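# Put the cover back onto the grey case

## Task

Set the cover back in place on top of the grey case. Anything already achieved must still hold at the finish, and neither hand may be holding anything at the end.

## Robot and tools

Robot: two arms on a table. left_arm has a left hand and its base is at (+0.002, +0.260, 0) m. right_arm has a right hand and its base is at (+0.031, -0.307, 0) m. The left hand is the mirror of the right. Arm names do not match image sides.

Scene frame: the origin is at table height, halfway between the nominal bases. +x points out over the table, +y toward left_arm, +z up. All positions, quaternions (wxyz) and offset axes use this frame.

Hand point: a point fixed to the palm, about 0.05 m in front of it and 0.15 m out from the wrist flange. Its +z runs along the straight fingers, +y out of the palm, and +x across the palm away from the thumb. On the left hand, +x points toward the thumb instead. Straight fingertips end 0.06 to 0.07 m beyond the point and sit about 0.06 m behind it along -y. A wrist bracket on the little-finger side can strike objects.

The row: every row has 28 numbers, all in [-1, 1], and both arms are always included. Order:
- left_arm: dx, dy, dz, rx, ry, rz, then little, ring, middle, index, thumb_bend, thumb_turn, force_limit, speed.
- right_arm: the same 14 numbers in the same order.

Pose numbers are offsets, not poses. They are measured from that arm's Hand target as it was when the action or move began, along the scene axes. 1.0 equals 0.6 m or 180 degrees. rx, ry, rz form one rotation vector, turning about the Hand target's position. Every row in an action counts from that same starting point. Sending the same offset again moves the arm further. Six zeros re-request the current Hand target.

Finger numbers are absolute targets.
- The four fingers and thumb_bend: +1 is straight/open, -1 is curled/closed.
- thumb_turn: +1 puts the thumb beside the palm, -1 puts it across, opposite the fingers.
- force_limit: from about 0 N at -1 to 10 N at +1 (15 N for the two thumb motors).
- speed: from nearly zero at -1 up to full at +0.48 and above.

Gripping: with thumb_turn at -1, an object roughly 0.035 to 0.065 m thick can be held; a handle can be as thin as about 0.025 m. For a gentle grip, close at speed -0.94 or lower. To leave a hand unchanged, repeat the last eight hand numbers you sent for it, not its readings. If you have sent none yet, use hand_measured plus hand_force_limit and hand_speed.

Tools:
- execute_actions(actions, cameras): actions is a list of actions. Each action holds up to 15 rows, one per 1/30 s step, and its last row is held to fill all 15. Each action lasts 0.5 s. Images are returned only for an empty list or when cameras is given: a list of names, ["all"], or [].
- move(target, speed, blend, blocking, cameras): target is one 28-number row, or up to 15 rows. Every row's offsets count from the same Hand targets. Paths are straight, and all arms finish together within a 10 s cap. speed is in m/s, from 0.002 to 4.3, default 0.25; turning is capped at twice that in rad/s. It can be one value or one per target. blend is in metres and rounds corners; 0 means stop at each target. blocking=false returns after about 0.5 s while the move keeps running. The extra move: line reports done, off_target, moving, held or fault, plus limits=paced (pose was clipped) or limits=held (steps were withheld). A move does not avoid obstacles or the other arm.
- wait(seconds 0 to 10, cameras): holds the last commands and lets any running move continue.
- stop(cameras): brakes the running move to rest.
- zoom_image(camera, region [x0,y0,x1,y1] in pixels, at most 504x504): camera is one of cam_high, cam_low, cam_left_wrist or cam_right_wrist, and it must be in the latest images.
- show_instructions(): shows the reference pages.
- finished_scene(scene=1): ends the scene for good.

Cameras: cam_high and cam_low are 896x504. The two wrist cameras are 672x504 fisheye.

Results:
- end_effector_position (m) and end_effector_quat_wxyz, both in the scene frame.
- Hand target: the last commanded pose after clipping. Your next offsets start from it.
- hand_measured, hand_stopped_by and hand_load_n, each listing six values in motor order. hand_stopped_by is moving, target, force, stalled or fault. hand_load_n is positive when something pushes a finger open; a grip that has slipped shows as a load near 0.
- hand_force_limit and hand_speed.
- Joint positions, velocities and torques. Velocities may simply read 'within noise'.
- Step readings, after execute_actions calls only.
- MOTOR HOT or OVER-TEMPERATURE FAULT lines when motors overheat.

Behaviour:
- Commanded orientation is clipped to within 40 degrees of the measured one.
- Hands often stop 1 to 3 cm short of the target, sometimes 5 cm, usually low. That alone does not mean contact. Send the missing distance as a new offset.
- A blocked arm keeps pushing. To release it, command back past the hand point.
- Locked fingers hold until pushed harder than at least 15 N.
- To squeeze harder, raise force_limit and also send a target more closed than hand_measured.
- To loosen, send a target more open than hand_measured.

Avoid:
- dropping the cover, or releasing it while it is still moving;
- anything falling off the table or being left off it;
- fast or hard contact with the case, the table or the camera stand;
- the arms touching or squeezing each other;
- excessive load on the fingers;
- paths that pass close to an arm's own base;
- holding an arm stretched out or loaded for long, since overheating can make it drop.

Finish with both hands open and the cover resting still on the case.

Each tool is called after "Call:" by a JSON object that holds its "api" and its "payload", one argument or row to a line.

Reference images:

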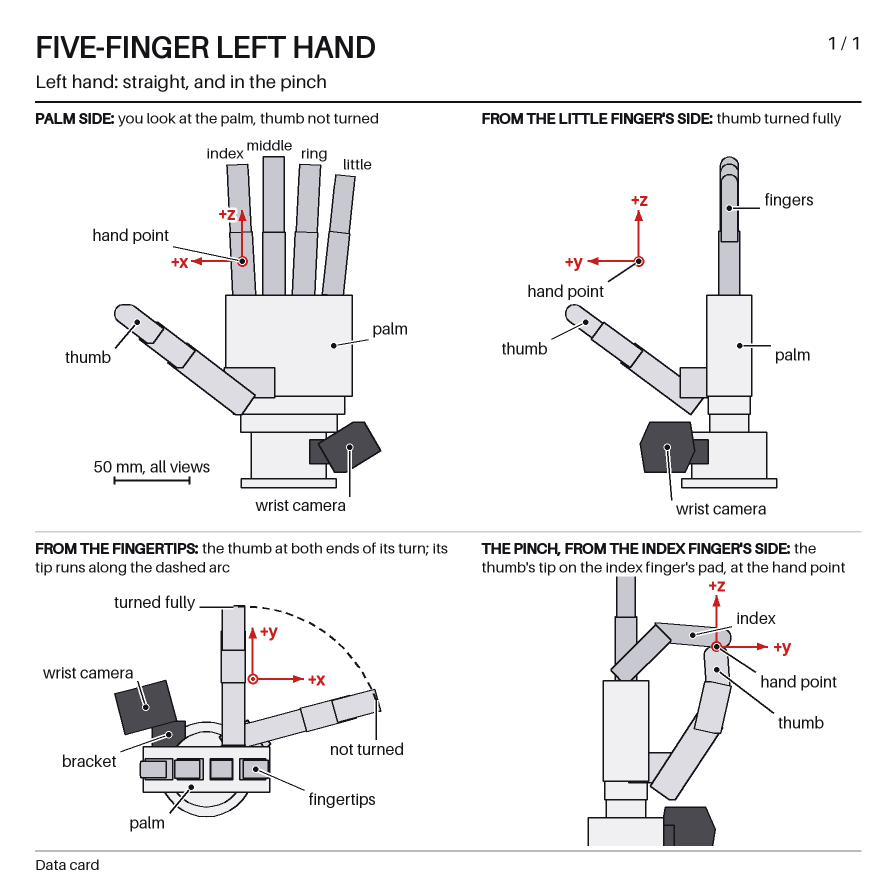

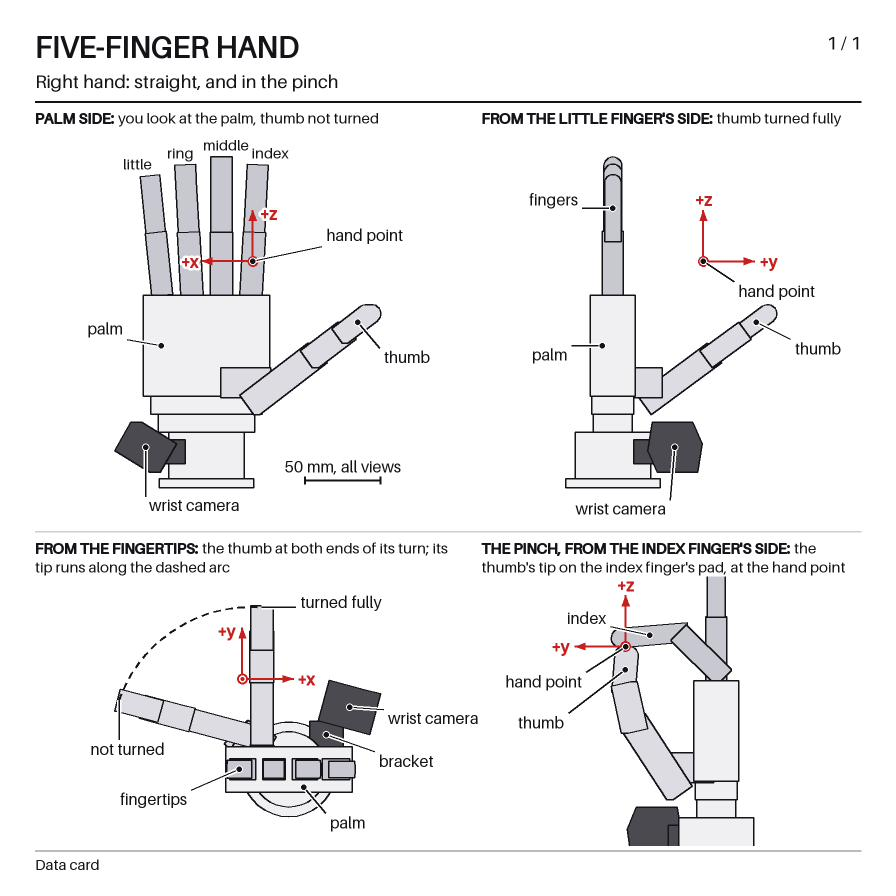

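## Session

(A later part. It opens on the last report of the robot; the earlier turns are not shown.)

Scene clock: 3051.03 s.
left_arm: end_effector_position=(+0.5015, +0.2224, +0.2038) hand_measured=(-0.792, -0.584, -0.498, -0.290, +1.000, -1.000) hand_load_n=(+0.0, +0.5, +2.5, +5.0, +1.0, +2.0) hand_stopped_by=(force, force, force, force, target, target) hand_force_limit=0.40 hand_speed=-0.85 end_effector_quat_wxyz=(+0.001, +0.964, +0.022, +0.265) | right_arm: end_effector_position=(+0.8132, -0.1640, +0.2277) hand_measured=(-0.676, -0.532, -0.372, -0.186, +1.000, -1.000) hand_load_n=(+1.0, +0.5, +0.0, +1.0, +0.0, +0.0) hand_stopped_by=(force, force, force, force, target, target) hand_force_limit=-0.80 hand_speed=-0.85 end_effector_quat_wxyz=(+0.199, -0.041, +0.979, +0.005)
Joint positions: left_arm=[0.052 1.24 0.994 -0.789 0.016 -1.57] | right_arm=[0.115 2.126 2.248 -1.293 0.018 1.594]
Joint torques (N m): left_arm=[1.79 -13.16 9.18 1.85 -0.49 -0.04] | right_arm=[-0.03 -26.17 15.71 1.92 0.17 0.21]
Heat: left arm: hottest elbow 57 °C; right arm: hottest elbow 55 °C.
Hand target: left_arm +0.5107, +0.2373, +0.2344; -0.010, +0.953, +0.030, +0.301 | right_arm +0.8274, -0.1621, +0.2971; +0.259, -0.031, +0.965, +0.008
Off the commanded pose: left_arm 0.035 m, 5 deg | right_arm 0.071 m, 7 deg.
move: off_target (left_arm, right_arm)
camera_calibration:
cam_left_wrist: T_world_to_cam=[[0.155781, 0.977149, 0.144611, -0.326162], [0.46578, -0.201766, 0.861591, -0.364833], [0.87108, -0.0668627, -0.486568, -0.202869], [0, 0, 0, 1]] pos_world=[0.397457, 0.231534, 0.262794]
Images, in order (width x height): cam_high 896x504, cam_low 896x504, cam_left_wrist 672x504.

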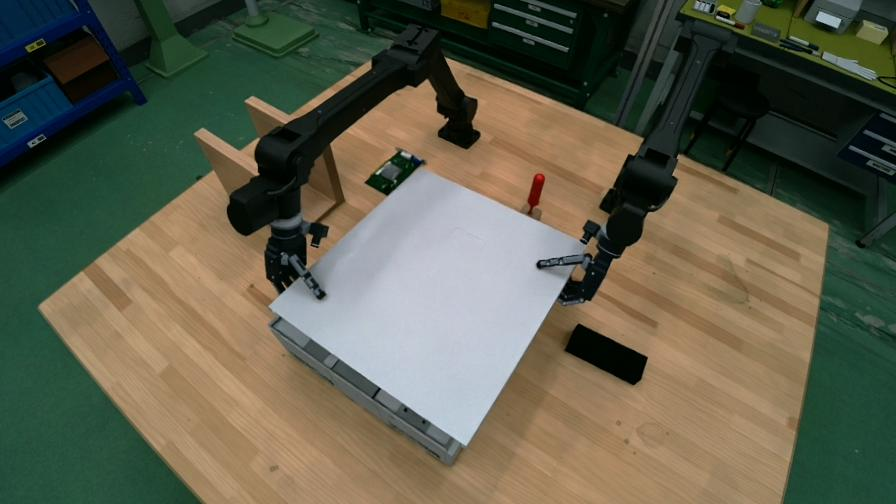

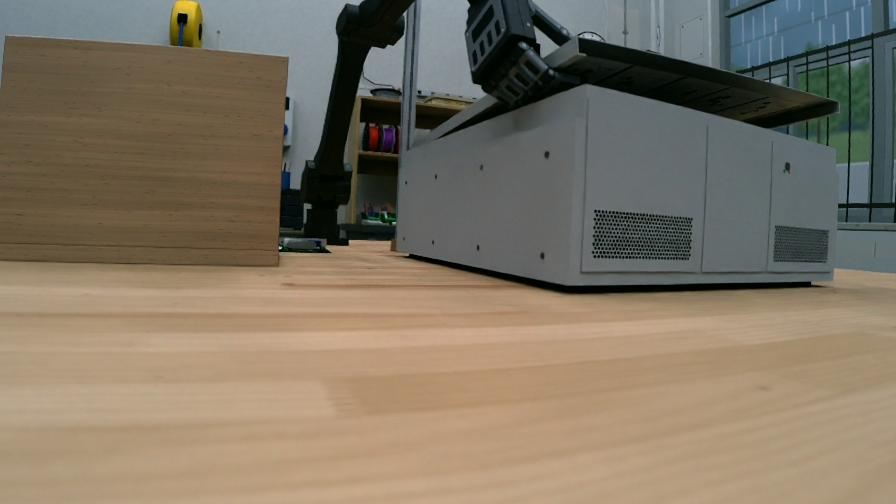

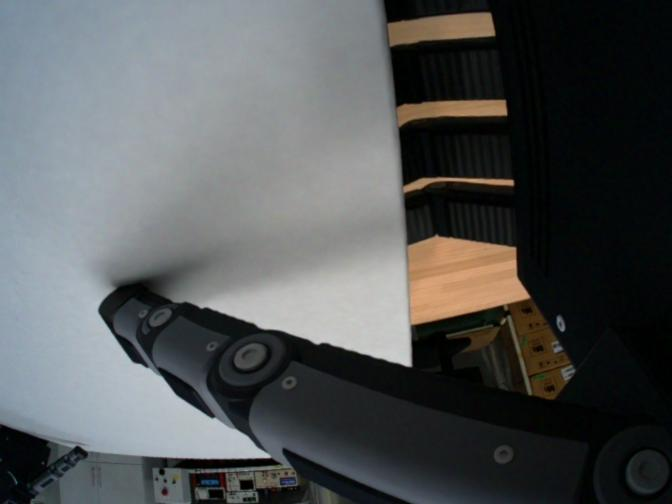

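Call:
{"api": "move", "payload": {
  "target": [0,0,0,0,0,0,-1.0,-0.85,0.15,0.35,1,-1,0.4,-0.9,0,0,0,0,0,0,-0.9,-0.75,-0.5,-0.3,1,-1,-0.8,-0.85],
  "speed": 0.04,
  "cameras": ["cam_left_wrist", "cam_low"]
}}

Scene clock: 3070.40 s.
left_arm: end_effector_position=(+0.5014, +0.2256, +0.2033) hand_measured=(-0.792, -0.584, +0.150, +0.350, +1.000, -1.000) hand_load_n=(+0.0, +2.5, +0.0, +0.0, +0.0, +0.0) hand_stopped_by=(force, force, target, target, target, target) hand_force_limit=0.40 hand_speed=-0.90 end_effector_quat_wxyz=(-0.003, +0.964, +0.022, +0.265) | right_arm: end_effector_position=(+0.8133, -0.1641, +0.2277) hand_measured=(-0.676, -0.532, -0.372, -0.186, +1.000, -1.000) hand_load_n=(+1.5, +0.5, +0.0, +1.0, +0.0, +0.0) hand_stopped_by=(force, force, force, force, target, target) hand_force_limit=-0.80 hand_speed=-0.85 end_effector_quat_wxyz=(+0.199, -0.040, +0.979, +0.005)
Joint positions: left_arm=[0.057 1.24 0.994 -0.789 0.012 -1.563] | right_arm=[0.115 2.126 2.248 -1.293 0.018 1.596]
Joint torques (N m): left_arm=[1.08 -12.69 9.17 2.06 -0.26 -0.13] | right_arm=[0.03 -26.23 15.76 1.91 0.14 0.18]
Heat: left arm: hottest elbow 57 °C; right arm: hottest elbow 56 °C.
Hand target: left_arm +0.5107, +0.2374, +0.2344; -0.010, +0.953, +0.030, +0.301 | right_arm +0.8273, -0.1621, +0.2971; +0.259, -0.031, +0.965, +0.008
Off the commanded pose: left_arm 0.035 m, 5 deg | right_arm 0.071 m, 7 deg.
move: off_target (left_arm, right_arm)
camera_calibration:
cam_left_wrist: T_world_to_cam=[[0.154335, 0.976229, 0.152179, -0.329827], [0.466317, -0.207762, 0.859874, -0.362329], [0.87105, -0.061745, -0.487297, -0.203884], [0, 0, 0, 1]] pos_world=[0.397457, 0.234119, 0.262398]
Images, in order (width x height): cam_low 896x504, cam_left_wrist 672x504.

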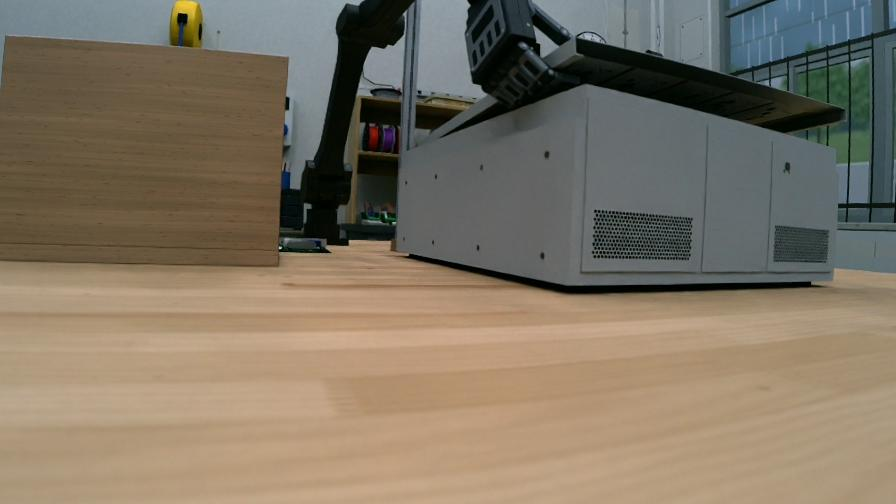

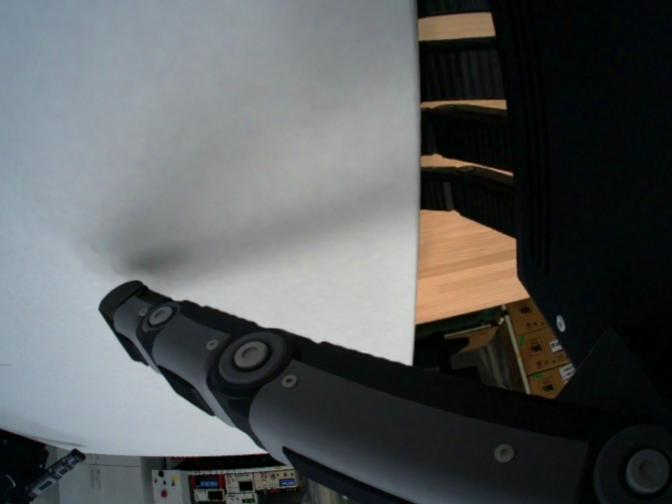

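Call:
{"api": "execute_actions", "payload": {
  "actions": [],
  "cameras": ["cam_right_wrist", "cam_high"]
}}

Call:
{"api": "zoom_image", "payload": {
  "camera": "cam_high",
  "region": [430, 400, 500, 470]
}}

Call:
{"api": "zoom_image", "payload": {
  "camera": "cam_high",
  "region": [250, 280, 330, 350]
}}

Call:
{"api": "zoom_image", "payload": {
  "camera": "cam_high",
  "region": [390, 150, 450, 210]
}}

Call:
{"api": "zoom_image", "payload": {
  "camera": "cam_high",
  "region": [530, 220, 610, 310]
}}

Scene clock: 3081.43 s.
left_arm: end_effector_position=(+0.5014, +0.2256, +0.2033) hand_measured=(-0.792, -0.584, +0.150, +0.350, +1.000, -1.000) hand_load_n=(+0.0, +2.5, +0.0, +0.0, +0.0, +0.0) hand_stopped_by=(force, force, target, target, target, target) hand_force_limit=0.40 hand_speed=-0.90 end_effector_quat_wxyz=(-0.003, +0.964, +0.022, +0.265) | right_arm: end_effector_position=(+0.8133, -0.1641, +0.2277) hand_measured=(-0.676, -0.532, -0.372, -0.186, +1.000, -1.000) hand_load_n=(+1.5, +0.0, +0.5, +1.0, +0.0, +0.0) hand_stopped_by=(force, force, force, force, target, target) hand_force_limit=-0.80 hand_speed=-0.85 end_effector_quat_wxyz=(+0.199, -0.040, +0.979, +0.005)
Joint positions: left_arm=[0.057 1.24 0.994 -0.789 0.012 -1.563] | right_arm=[0.115 2.126 2.248 -1.293 0.018 1.596]
Joint velocities: within noise
Joint torques (N m): left_arm=[1.26 -13.16 9.17 2.09 -0.26 -0.08] | right_arm=[0.03 -26.17 15.75 1.92 0.15 0.19]
Heat: left arm: hottest elbow 57 °C; right arm: hottest shoulder 56 °C.
Hand target: left_arm +0.5107, +0.2374, +0.2344; -0.010, +0.953, +0.030, +0.301 | right_arm +0.8273, -0.1621, +0.2971; +0.259, -0.031, +0.965, +0.008
Off the commanded pose: left_arm 0.035 m, 5 deg | right_arm 0.071 m, 7 deg.
camera_calibration:
cam_right_wrist: T_world_to_cam=[[-0.290065, 0.954308, -0.071827, 0.407813], [0.549546, 0.227541, 0.80388, -0.590047], [0.783493, 0.193705, -0.590438, -0.355808], [0, 0, 0, 1]] pos_world=[0.721323, -0.185998, 0.293537]
Images, in order (width x height): cam_high 896x504, cam_right_wrist 672x504.

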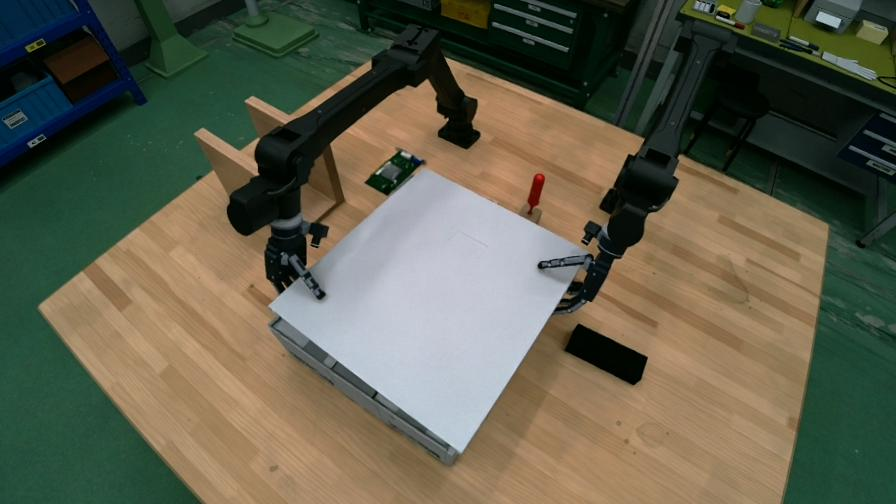

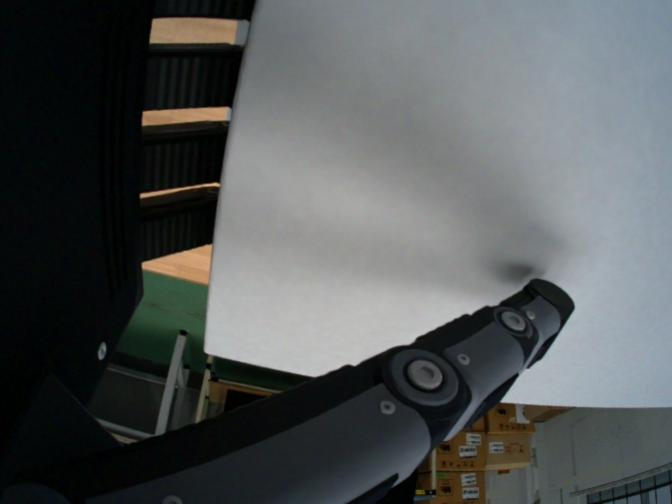

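Scaled by 7.200 from the camera's 896x504 image, which has a finer 1280x720 frame.

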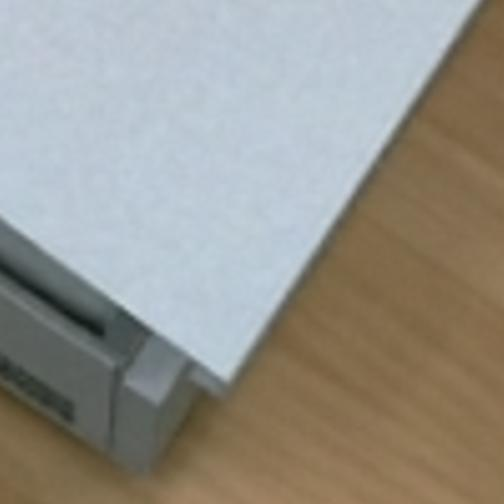

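Scaled by 6.300 from the camera's 896x504 image, which has a finer 1280x720 frame.

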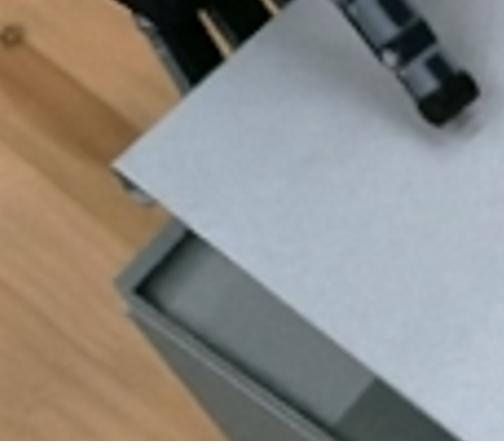

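Scaled by 8.400 from the camera's 896x504 image, which has a finer 1280x720 frame.

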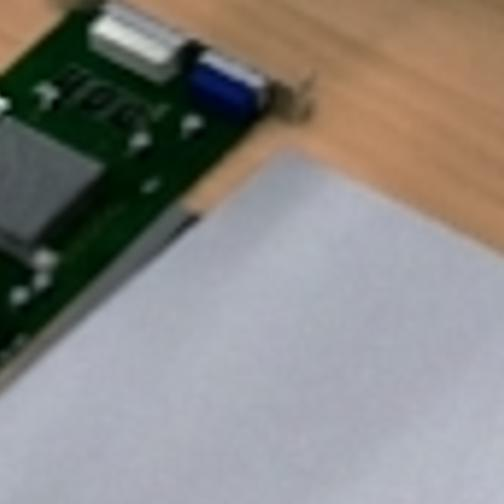

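Scaled by 5.600 from the camera's 896x504 image, which has a finer 1280x720 frame.

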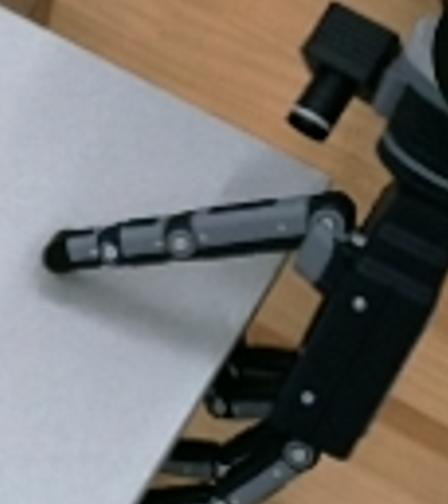

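Call:
{"api": "move", "payload": {
  "target": [0,-0.02,0,0,0,0,-0.1,0.05,0.2,0.4,1,-1,0.4,-0.93,0,0,0,0,0,0,-0.9,-0.75,-0.5,-0.3,1,-1,-0.8,-0.85],
  "speed": 0.04,
  "cameras": ["cam_left_wrist", "cam_high", "cam_low"]
}}

Scene clock: 3190.27 s.
left_arm: end_effector_position=(+0.5021, +0.2284, +0.2037) hand_measured=(-0.100, +0.050, +0.200, +0.400, +1.000, -1.000) hand_load_n=(+0.0, +0.0, +1.0, +0.0, +0.0, +0.0) hand_stopped_by=(target, target, target, target, target, target) hand_force_limit=0.40 hand_speed=-0.93 end_effector_quat_wxyz=(-0.012, +0.964, +0.028, +0.266) | right_arm: end_effector_position=(+0.8136, -0.1653, +0.2274) hand_measured=(-0.676, -0.532, -0.372, -0.186, +1.000, -1.000) hand_load_n=(+0.0, +0.0, +0.0, +2.5, +0.0, +0.0) hand_stopped_by=(force, force, force, force, target, target) hand_force_limit=-0.80 hand_speed=-0.85 end_effector_quat_wxyz=(+0.199, -0.039, +0.979, +0.002)
Joint positions: left_arm=[0.054 1.237 0.994 -0.789 -0.011 -1.573] | right_arm=[0.115 2.126 2.248 -1.293 0.024 1.597]
Joint torques (N m): left_arm=[-1.55 -13.16 9.02 2.07 -0.01 -0.22] | right_arm=[-0.03 -26.17 15.76 1.92 -0.1 0.17]
Heat: left arm: hottest elbow 57 °C; right arm: hottest shoulder 58 °C.
Hand target: left_arm +0.5108, +0.2254, +0.2343; -0.010, +0.953, +0.030, +0.301 | right_arm +0.8273, -0.1621, +0.2971; +0.259, -0.031, +0.965, +0.008
Off the commanded pose: left_arm 0.032 m, 4 deg | right_arm 0.071 m, 7 deg.
move: off_target (left_arm, right_arm)
camera_calibration:
cam_left_wrist: T_world_to_cam=[[0.138146, 0.976314, 0.166512, -0.327606], [0.468139, -0.212526, 0.857717, -0.361741], [0.872789, -0.0405397, -0.486411, -0.209956], [0, 0, 0, 1]] pos_world=[0.39785, 0.234456, 0.262697]
Images, in order (width x height): cam_high 896x504, cam_low 896x504, cam_left_wrist 672x504.

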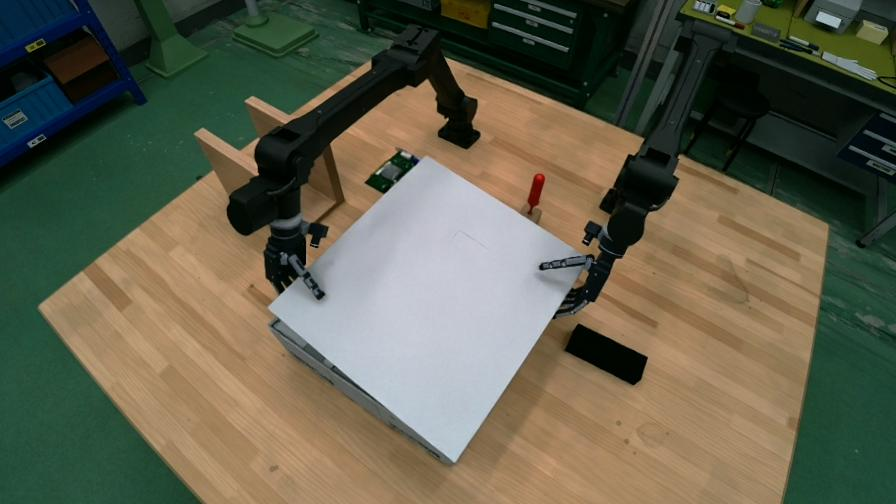

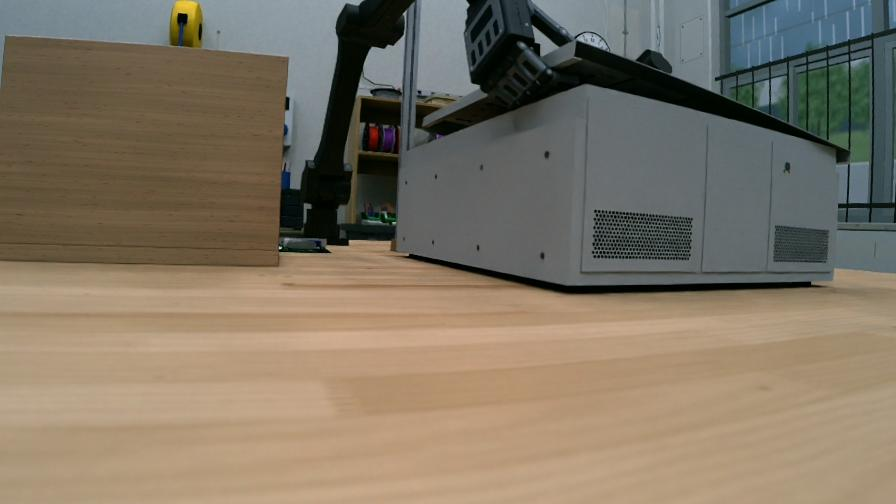

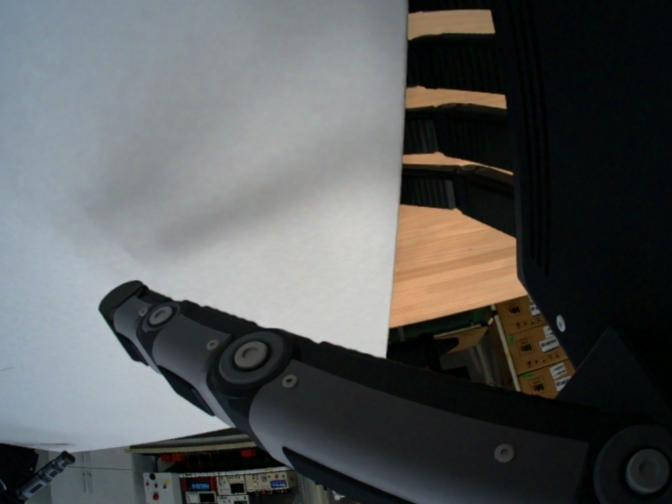

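Call:
{"api": "execute_actions", "payload": {
  "actions": [],
  "cameras": ["all"]
}}

Scene clock: 3234.43 s.
left_arm: end_effector_position=(+0.5021, +0.2284, +0.2037) hand_measured=(-0.100, +0.050, +0.200, +0.400, +1.000, -1.000) hand_load_n=(+0.0, +0.0, +1.0, +0.0, +0.0, +0.0) hand_stopped_by=(target, target, target, target, target, target) hand_force_limit=0.40 hand_speed=-0.93 end_effector_quat_wxyz=(-0.012, +0.964, +0.028, +0.266) | right_arm: end_effector_position=(+0.8136, -0.1653, +0.2274) hand_measured=(-0.676, -0.532, -0.372, -0.186, +1.000, -1.000) hand_load_n=(+0.0, +0.0, +0.0, +2.5, +0.0, +0.0) hand_stopped_by=(force, force, force, force, target, target) hand_force_limit=-0.80 hand_speed=-0.85 end_effector_quat_wxyz=(+0.199, -0.039, +0.979, +0.002)
Joint positions: left_arm=[0.054 1.237 0.994 -0.789 -0.011 -1.573] | right_arm=[0.115 2.126 2.248 -1.293 0.024 1.597]
Joint velocities: within noise
Joint torques (N m): left_arm=[-1.32 -12.75 9.05 2.07 -0.02 -0.25] | right_arm=[-0.03 -26.23 15.77 1.91 -0.1 0.17]
Heat: left arm: hottest elbow 57 °C; right arm: hottest shoulder 58 °C.
Hand target: left_arm +0.5108, +0.2254, +0.2343; -0.010, +0.953, +0.030, +0.301 | right_arm +0.8273, -0.1621, +0.2971; +0.259, -0.031, +0.965, +0.008
Off the commanded pose: left_arm 0.032 m, 4 deg | right_arm 0.071 m, 7 deg.
camera_calibration:
cam_left_wrist: T_world_to_cam=[[0.138146, 0.976314, 0.166512, -0.327606], [0.468139, -0.212526, 0.857717, -0.361741], [0.872789, -0.0405397, -0.486411, -0.209956], [0, 0, 0, 1]] pos_world=[0.39785, 0.234456, 0.262697]
cam_right_wrist: T_world_to_cam=[[-0.287221, 0.954788, -0.0767086, 0.407893], [0.54977, 0.229901, 0.803056, -0.589343], [0.784383, 0.188482, -0.590946, -0.357428], [0, 0, 0, 1]] pos_world=[0.721519, -0.186593, 0.293343]

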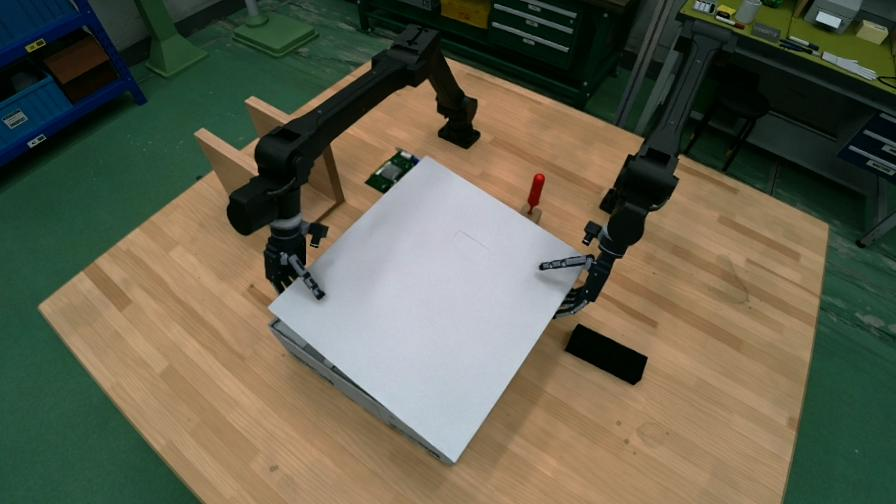

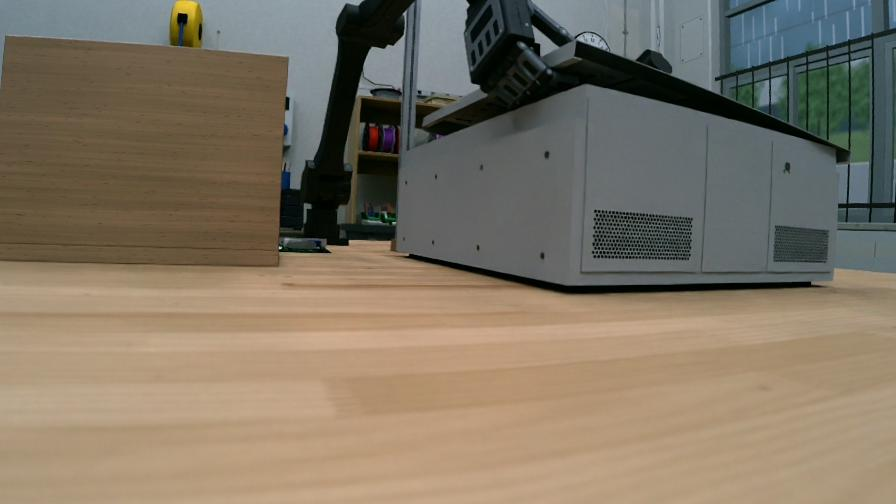

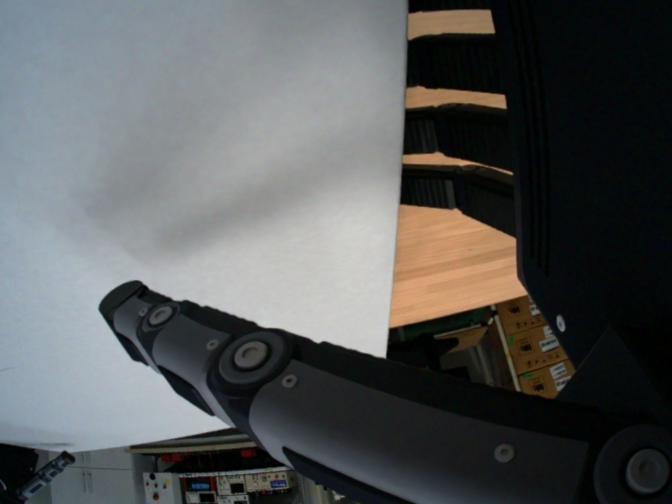

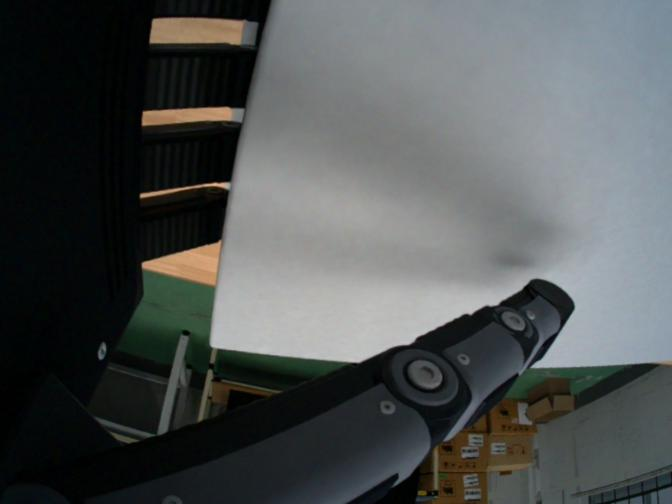

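Call:
{"api": "zoom_image", "payload": {
  "camera": "cam_low",
  "region": [380, 0, 884, 300]
}}

Call:
{"api": "zoom_image", "payload": {
  "camera": "cam_high",
  "region": [240, 120, 640, 480]
}}

Scaled by 1.000.

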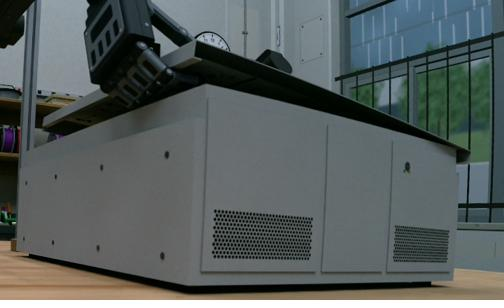

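Scaled by 1.260 from the camera's 896x504 image, which has a finer 1280x720 frame.

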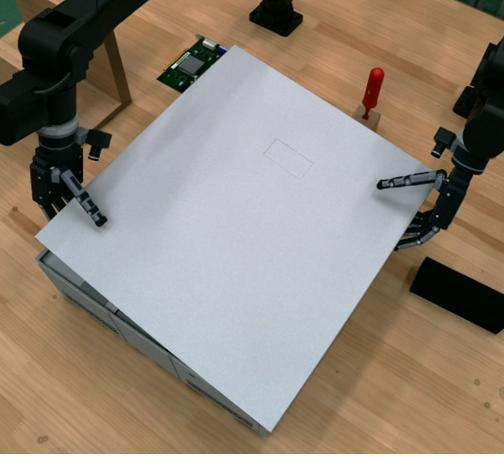

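Call:
{"api": "zoom_image", "payload": {
  "camera": "cam_high",
  "region": [390, 130, 470, 190]
}}

Call:
{"api": "zoom_image", "payload": {
  "camera": "cam_high",
  "region": [240, 280, 320, 340]
}}

Call:
{"api": "zoom_image", "payload": {
  "camera": "cam_high",
  "region": [410, 420, 490, 480]
}}

Call:
{"api": "zoom_image", "payload": {
  "camera": "cam_high",
  "region": [540, 220, 620, 280]
}}

Scaled by 6.300 from the camera's 896x504 image, which has a finer 1280x720 frame.

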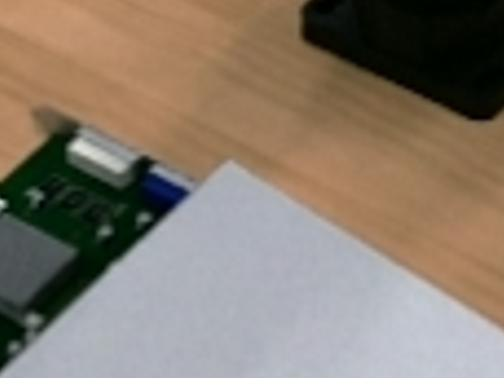

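Scaled by 6.300 from the camera's 896x504 image, which has a finer 1280x720 frame.

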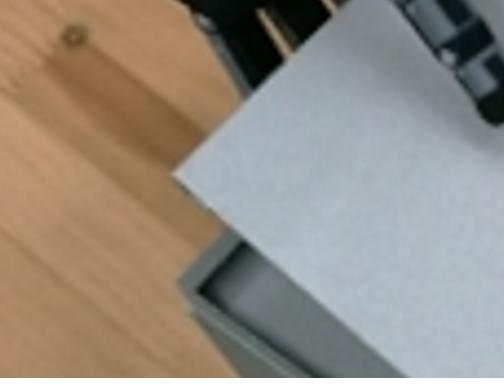

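Scaled by 6.300 from the camera's 896x504 image, which has a finer 1280x720 frame.

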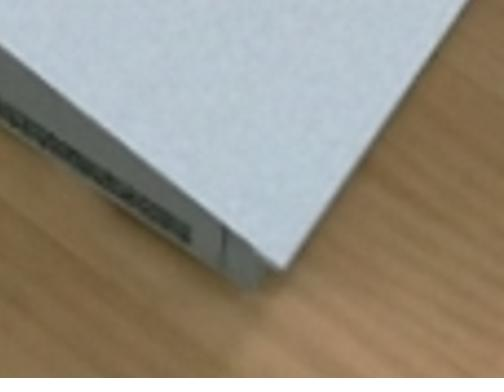

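Scaled by 6.300 from the camera's 896x504 image, which has a finer 1280x720 frame.

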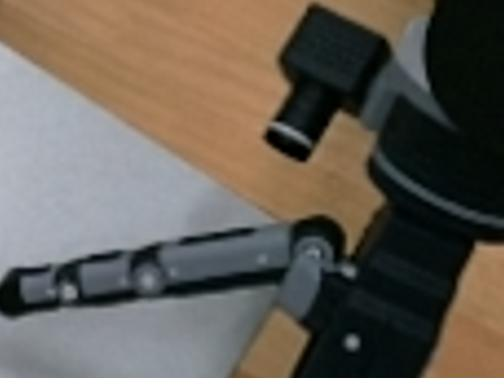

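Call:
{"api": "move", "payload": {
  "target": [-0.0217, -0.04, 0, 0, 0, 0, -0.1, 0.05, 0.2, 0.4, 1, -1, 0.4, -0.93, 0.0283, -0.0067, 0.0067, 0, 0, 0, -0.9, -0.75, -0.5, -0.3, 1, -1, -0.8, -0.85],
  "speed": 0.04,
  "cameras": ["cam_high", "cam_low", "cam_left_wrist"]
}}

Scene clock: 3365.67 s.
left_arm: end_effector_position=(+0.4937, +0.2097, +0.2062) hand_measured=(-0.100, +0.050, +0.200, +0.400, +1.000, -1.000) hand_load_n=(+0.0, +0.0, +1.0, +0.5, +0.0, +0.0) hand_stopped_by=(target, target, target, target, target, target) hand_force_limit=0.40 hand_speed=-0.93 end_effector_quat_wxyz=(-0.016, +0.962, +0.032, +0.271) | right_arm: end_effector_position=(+0.8293, -0.1635, +0.2337) hand_measured=(-0.676, -0.532, -0.372, -0.186, +1.000, -1.000) hand_load_n=(+0.0, +0.0, +0.0, +2.5, +0.0, +0.0) hand_stopped_by=(force, force, force, force, target, target) hand_force_limit=-0.80 hand_speed=-0.85 end_effector_quat_wxyz=(+0.203, -0.039, +0.978, +0.002)
Joint positions: left_arm=[-0.003 1.205 0.971 -0.789 -0.051 -1.627] | right_arm=[0.115 2.187 2.366 -1.341 0.024 1.597]
Joint torques (N m): left_arm=[-2.02 -12.75 8.69 1.52 0.05 -0.26] | right_arm=[-0.5 -25.41 17.72 1.31 -0.23 0.1]
Heat: left arm: hottest elbow 58 °C; right arm: hottest shoulder 59 °C.
Hand target: left_arm +0.4977, +0.2012, +0.2343; -0.010, +0.953, +0.030, +0.301 | right_arm +0.8443, -0.1661, +0.3009; +0.259, -0.031, +0.965, +0.008
Off the commanded pose: left_arm 0.030 m, 4 deg | right_arm 0.069 m, 7 deg.
move: off_target (left_arm, right_arm)
camera_calibration:
cam_left_wrist: T_world_to_cam=[[0.126115, 0.97662, 0.174094, -0.304336], [0.461585, -0.21311, 0.861117, -0.361288], [0.878085, -0.0282407, -0.47767, -0.209191], [0, 0, 0, 1]] pos_world=[0.388834, 0.214319, 0.26417]
Images, in order (width x height): cam_high 896x504, cam_low 896x504, cam_left_wrist 672x504.

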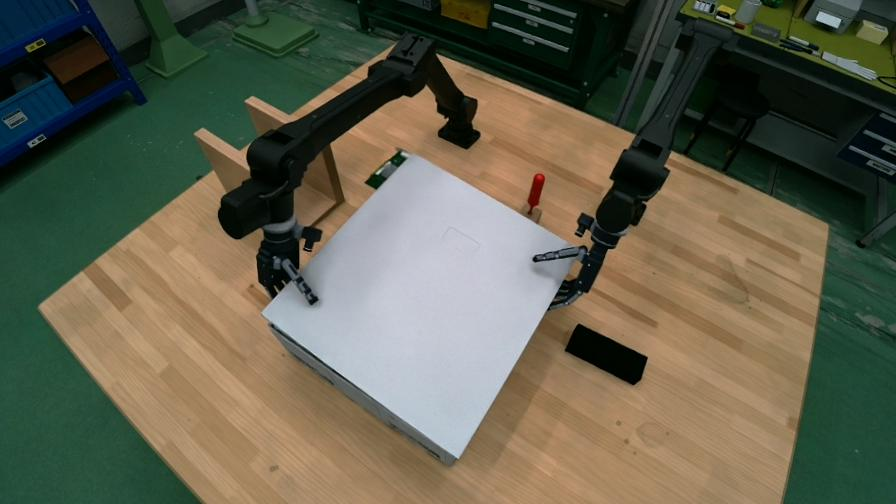

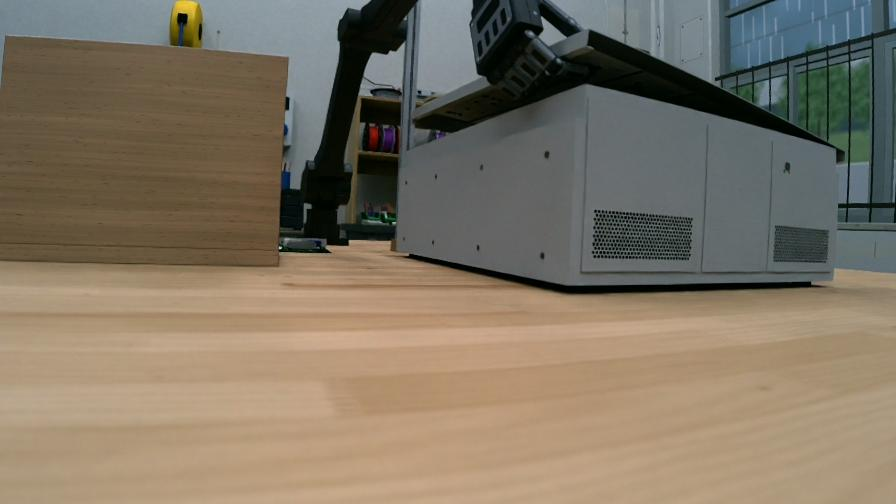

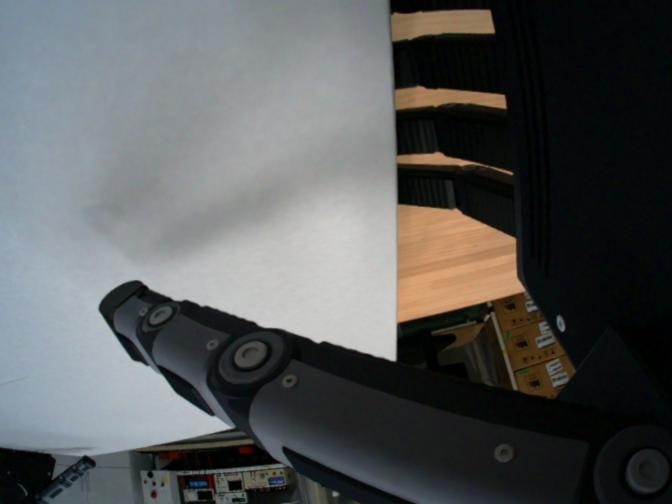

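Call:
{"api": "zoom_image", "payload": {
  "camera": "cam_high",
  "region": [370, 130, 450, 190]
}}

Call:
{"api": "zoom_image", "payload": {
  "camera": "cam_high",
  "region": [240, 280, 320, 340]
}}

Call:
{"api": "zoom_image", "payload": {
  "camera": "cam_high",
  "region": [410, 420, 490, 480]
}}

Call:
{"api": "zoom_image", "payload": {
  "camera": "cam_high",
  "region": [530, 220, 610, 280]
}}

Scaled by 6.300 from the camera's 896x504 image, which has a finer 1280x720 frame.

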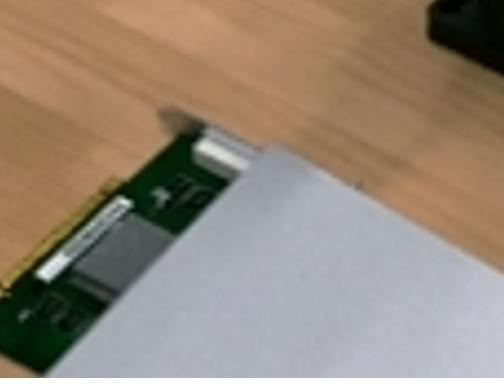

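Scaled by 6.300 from the camera's 896x504 image, which has a finer 1280x720 frame.

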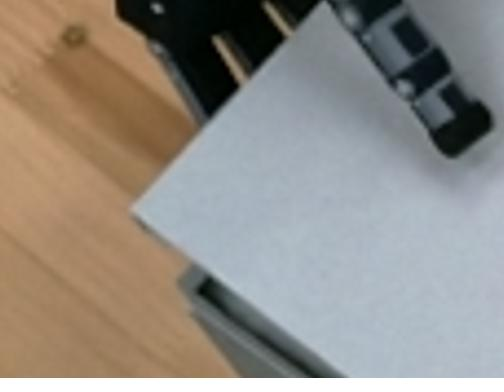

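Scaled by 6.300 from the camera's 896x504 image, which has a finer 1280x720 frame.

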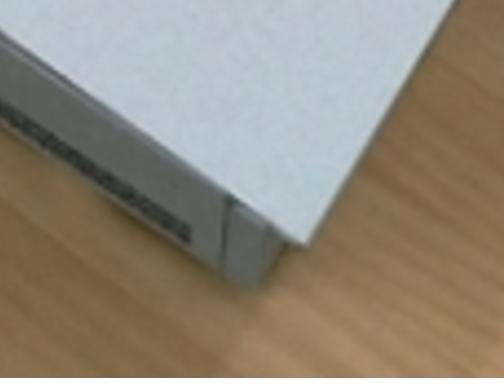

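Scaled by 6.300 from the camera's 896x504 image, which has a finer 1280x720 frame.

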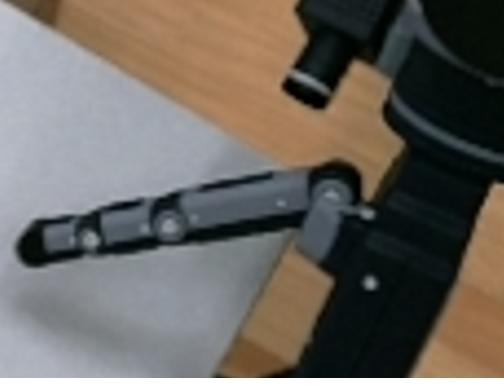

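Call:
{"api": "move", "payload": {
  "target": [0, 0, -0.017, 0, 0, 0, 0.0, 0.15, 0.3, 0.5, 1, -1, 0.4, -0.93, 0, 0, 0, 0, 0, 0, -0.9, -0.75, -0.5, -0.3, 1, -1, -0.8, -0.85],
  "speed": 0.04,
  "cameras": ["cam_high", "cam_low", "cam_left_wrist"]
}}

Scene clock: 3453.33 s.
left_arm: end_effector_position=(+0.4944, +0.2074, +0.2081) hand_measured=(+0.000, +0.150, +0.300, +0.500, +1.000, -1.000) hand_load_n=(+0.0, +0.0, +0.5, +0.0, +0.0, +0.0) hand_stopped_by=(target, target, target, target, target, target) hand_force_limit=0.40 hand_speed=-0.93 end_effector_quat_wxyz=(-0.015, +0.959, +0.031, +0.280) | right_arm: end_effector_position=(+0.8293, -0.1635, +0.2337) hand_measured=(-0.676, -0.532, -0.372, -0.186, +1.000, -1.000) hand_load_n=(+0.0, +0.0, +0.0, +2.5, +0.0, +0.0) hand_stopped_by=(force, force, force, force, target, target) hand_force_limit=-0.80 hand_speed=-0.85 end_effector_quat_wxyz=(+0.203, -0.039, +0.978, +0.002)
Joint positions: left_arm=[-0.008 1.197 0.961 -0.768 -0.051 -1.63] | right_arm=[0.115 2.187 2.366 -1.341 0.024 1.597]
Joint torques (N m): left_arm=[-1.26 -10.87 8.14 1.84 0.03 -0.19] | right_arm=[-0.5 -25.47 17.66 1.29 -0.23 0.1]
Heat: left arm: hottest elbow 56 °C; right arm: hottest elbow 62 °C.
Hand target: left_arm +0.4976, +0.2013, +0.2239; -0.010, +0.953, +0.030, +0.301 | right_arm +0.8443, -0.1661, +0.3009; +0.259, -0.031, +0.965, +0.008
Off the commanded pose: left_arm 0.017 m, 3 deg | right_arm 0.069 m, 7 deg.
move: off_target (left_arm, right_arm)
camera_calibration:
cam_left_wrist: T_world_to_cam=[[0.125387, 0.976547, 0.175026, -0.30226], [0.444319, -0.213012, 0.870176, -0.35709], [0.887051, -0.0313414, -0.460607, -0.216278], [0, 0, 0, 1]] pos_world=[0.388411, 0.212328, 0.264016]
Images, in order (width x height): cam_high 896x504, cam_low 896x504, cam_left_wrist 672x504.

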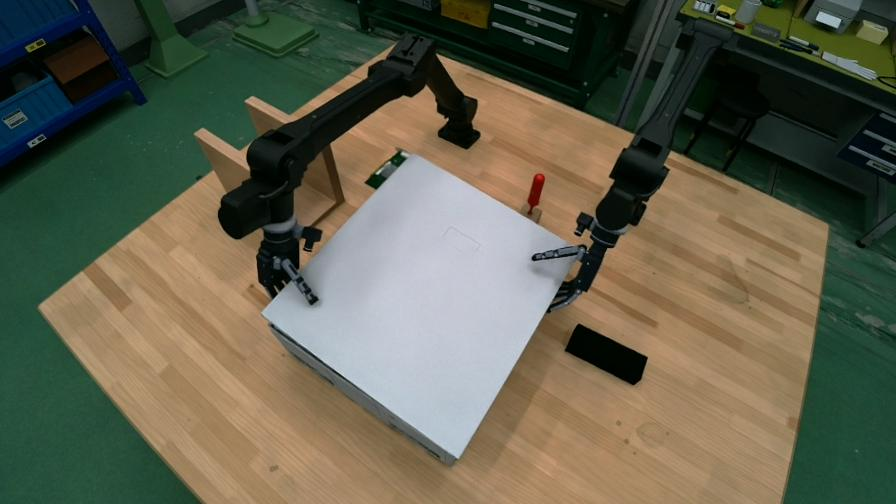

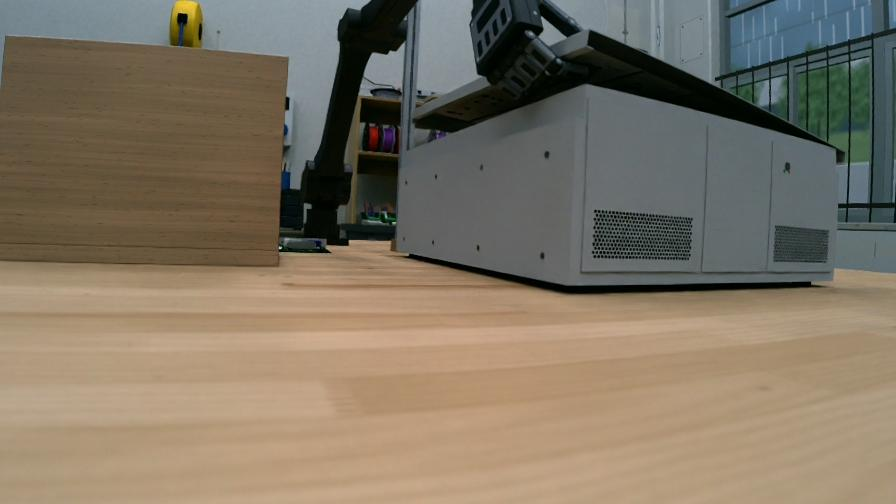

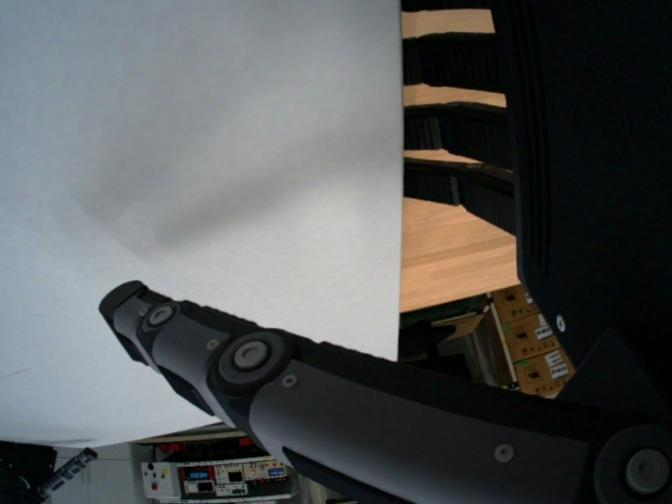

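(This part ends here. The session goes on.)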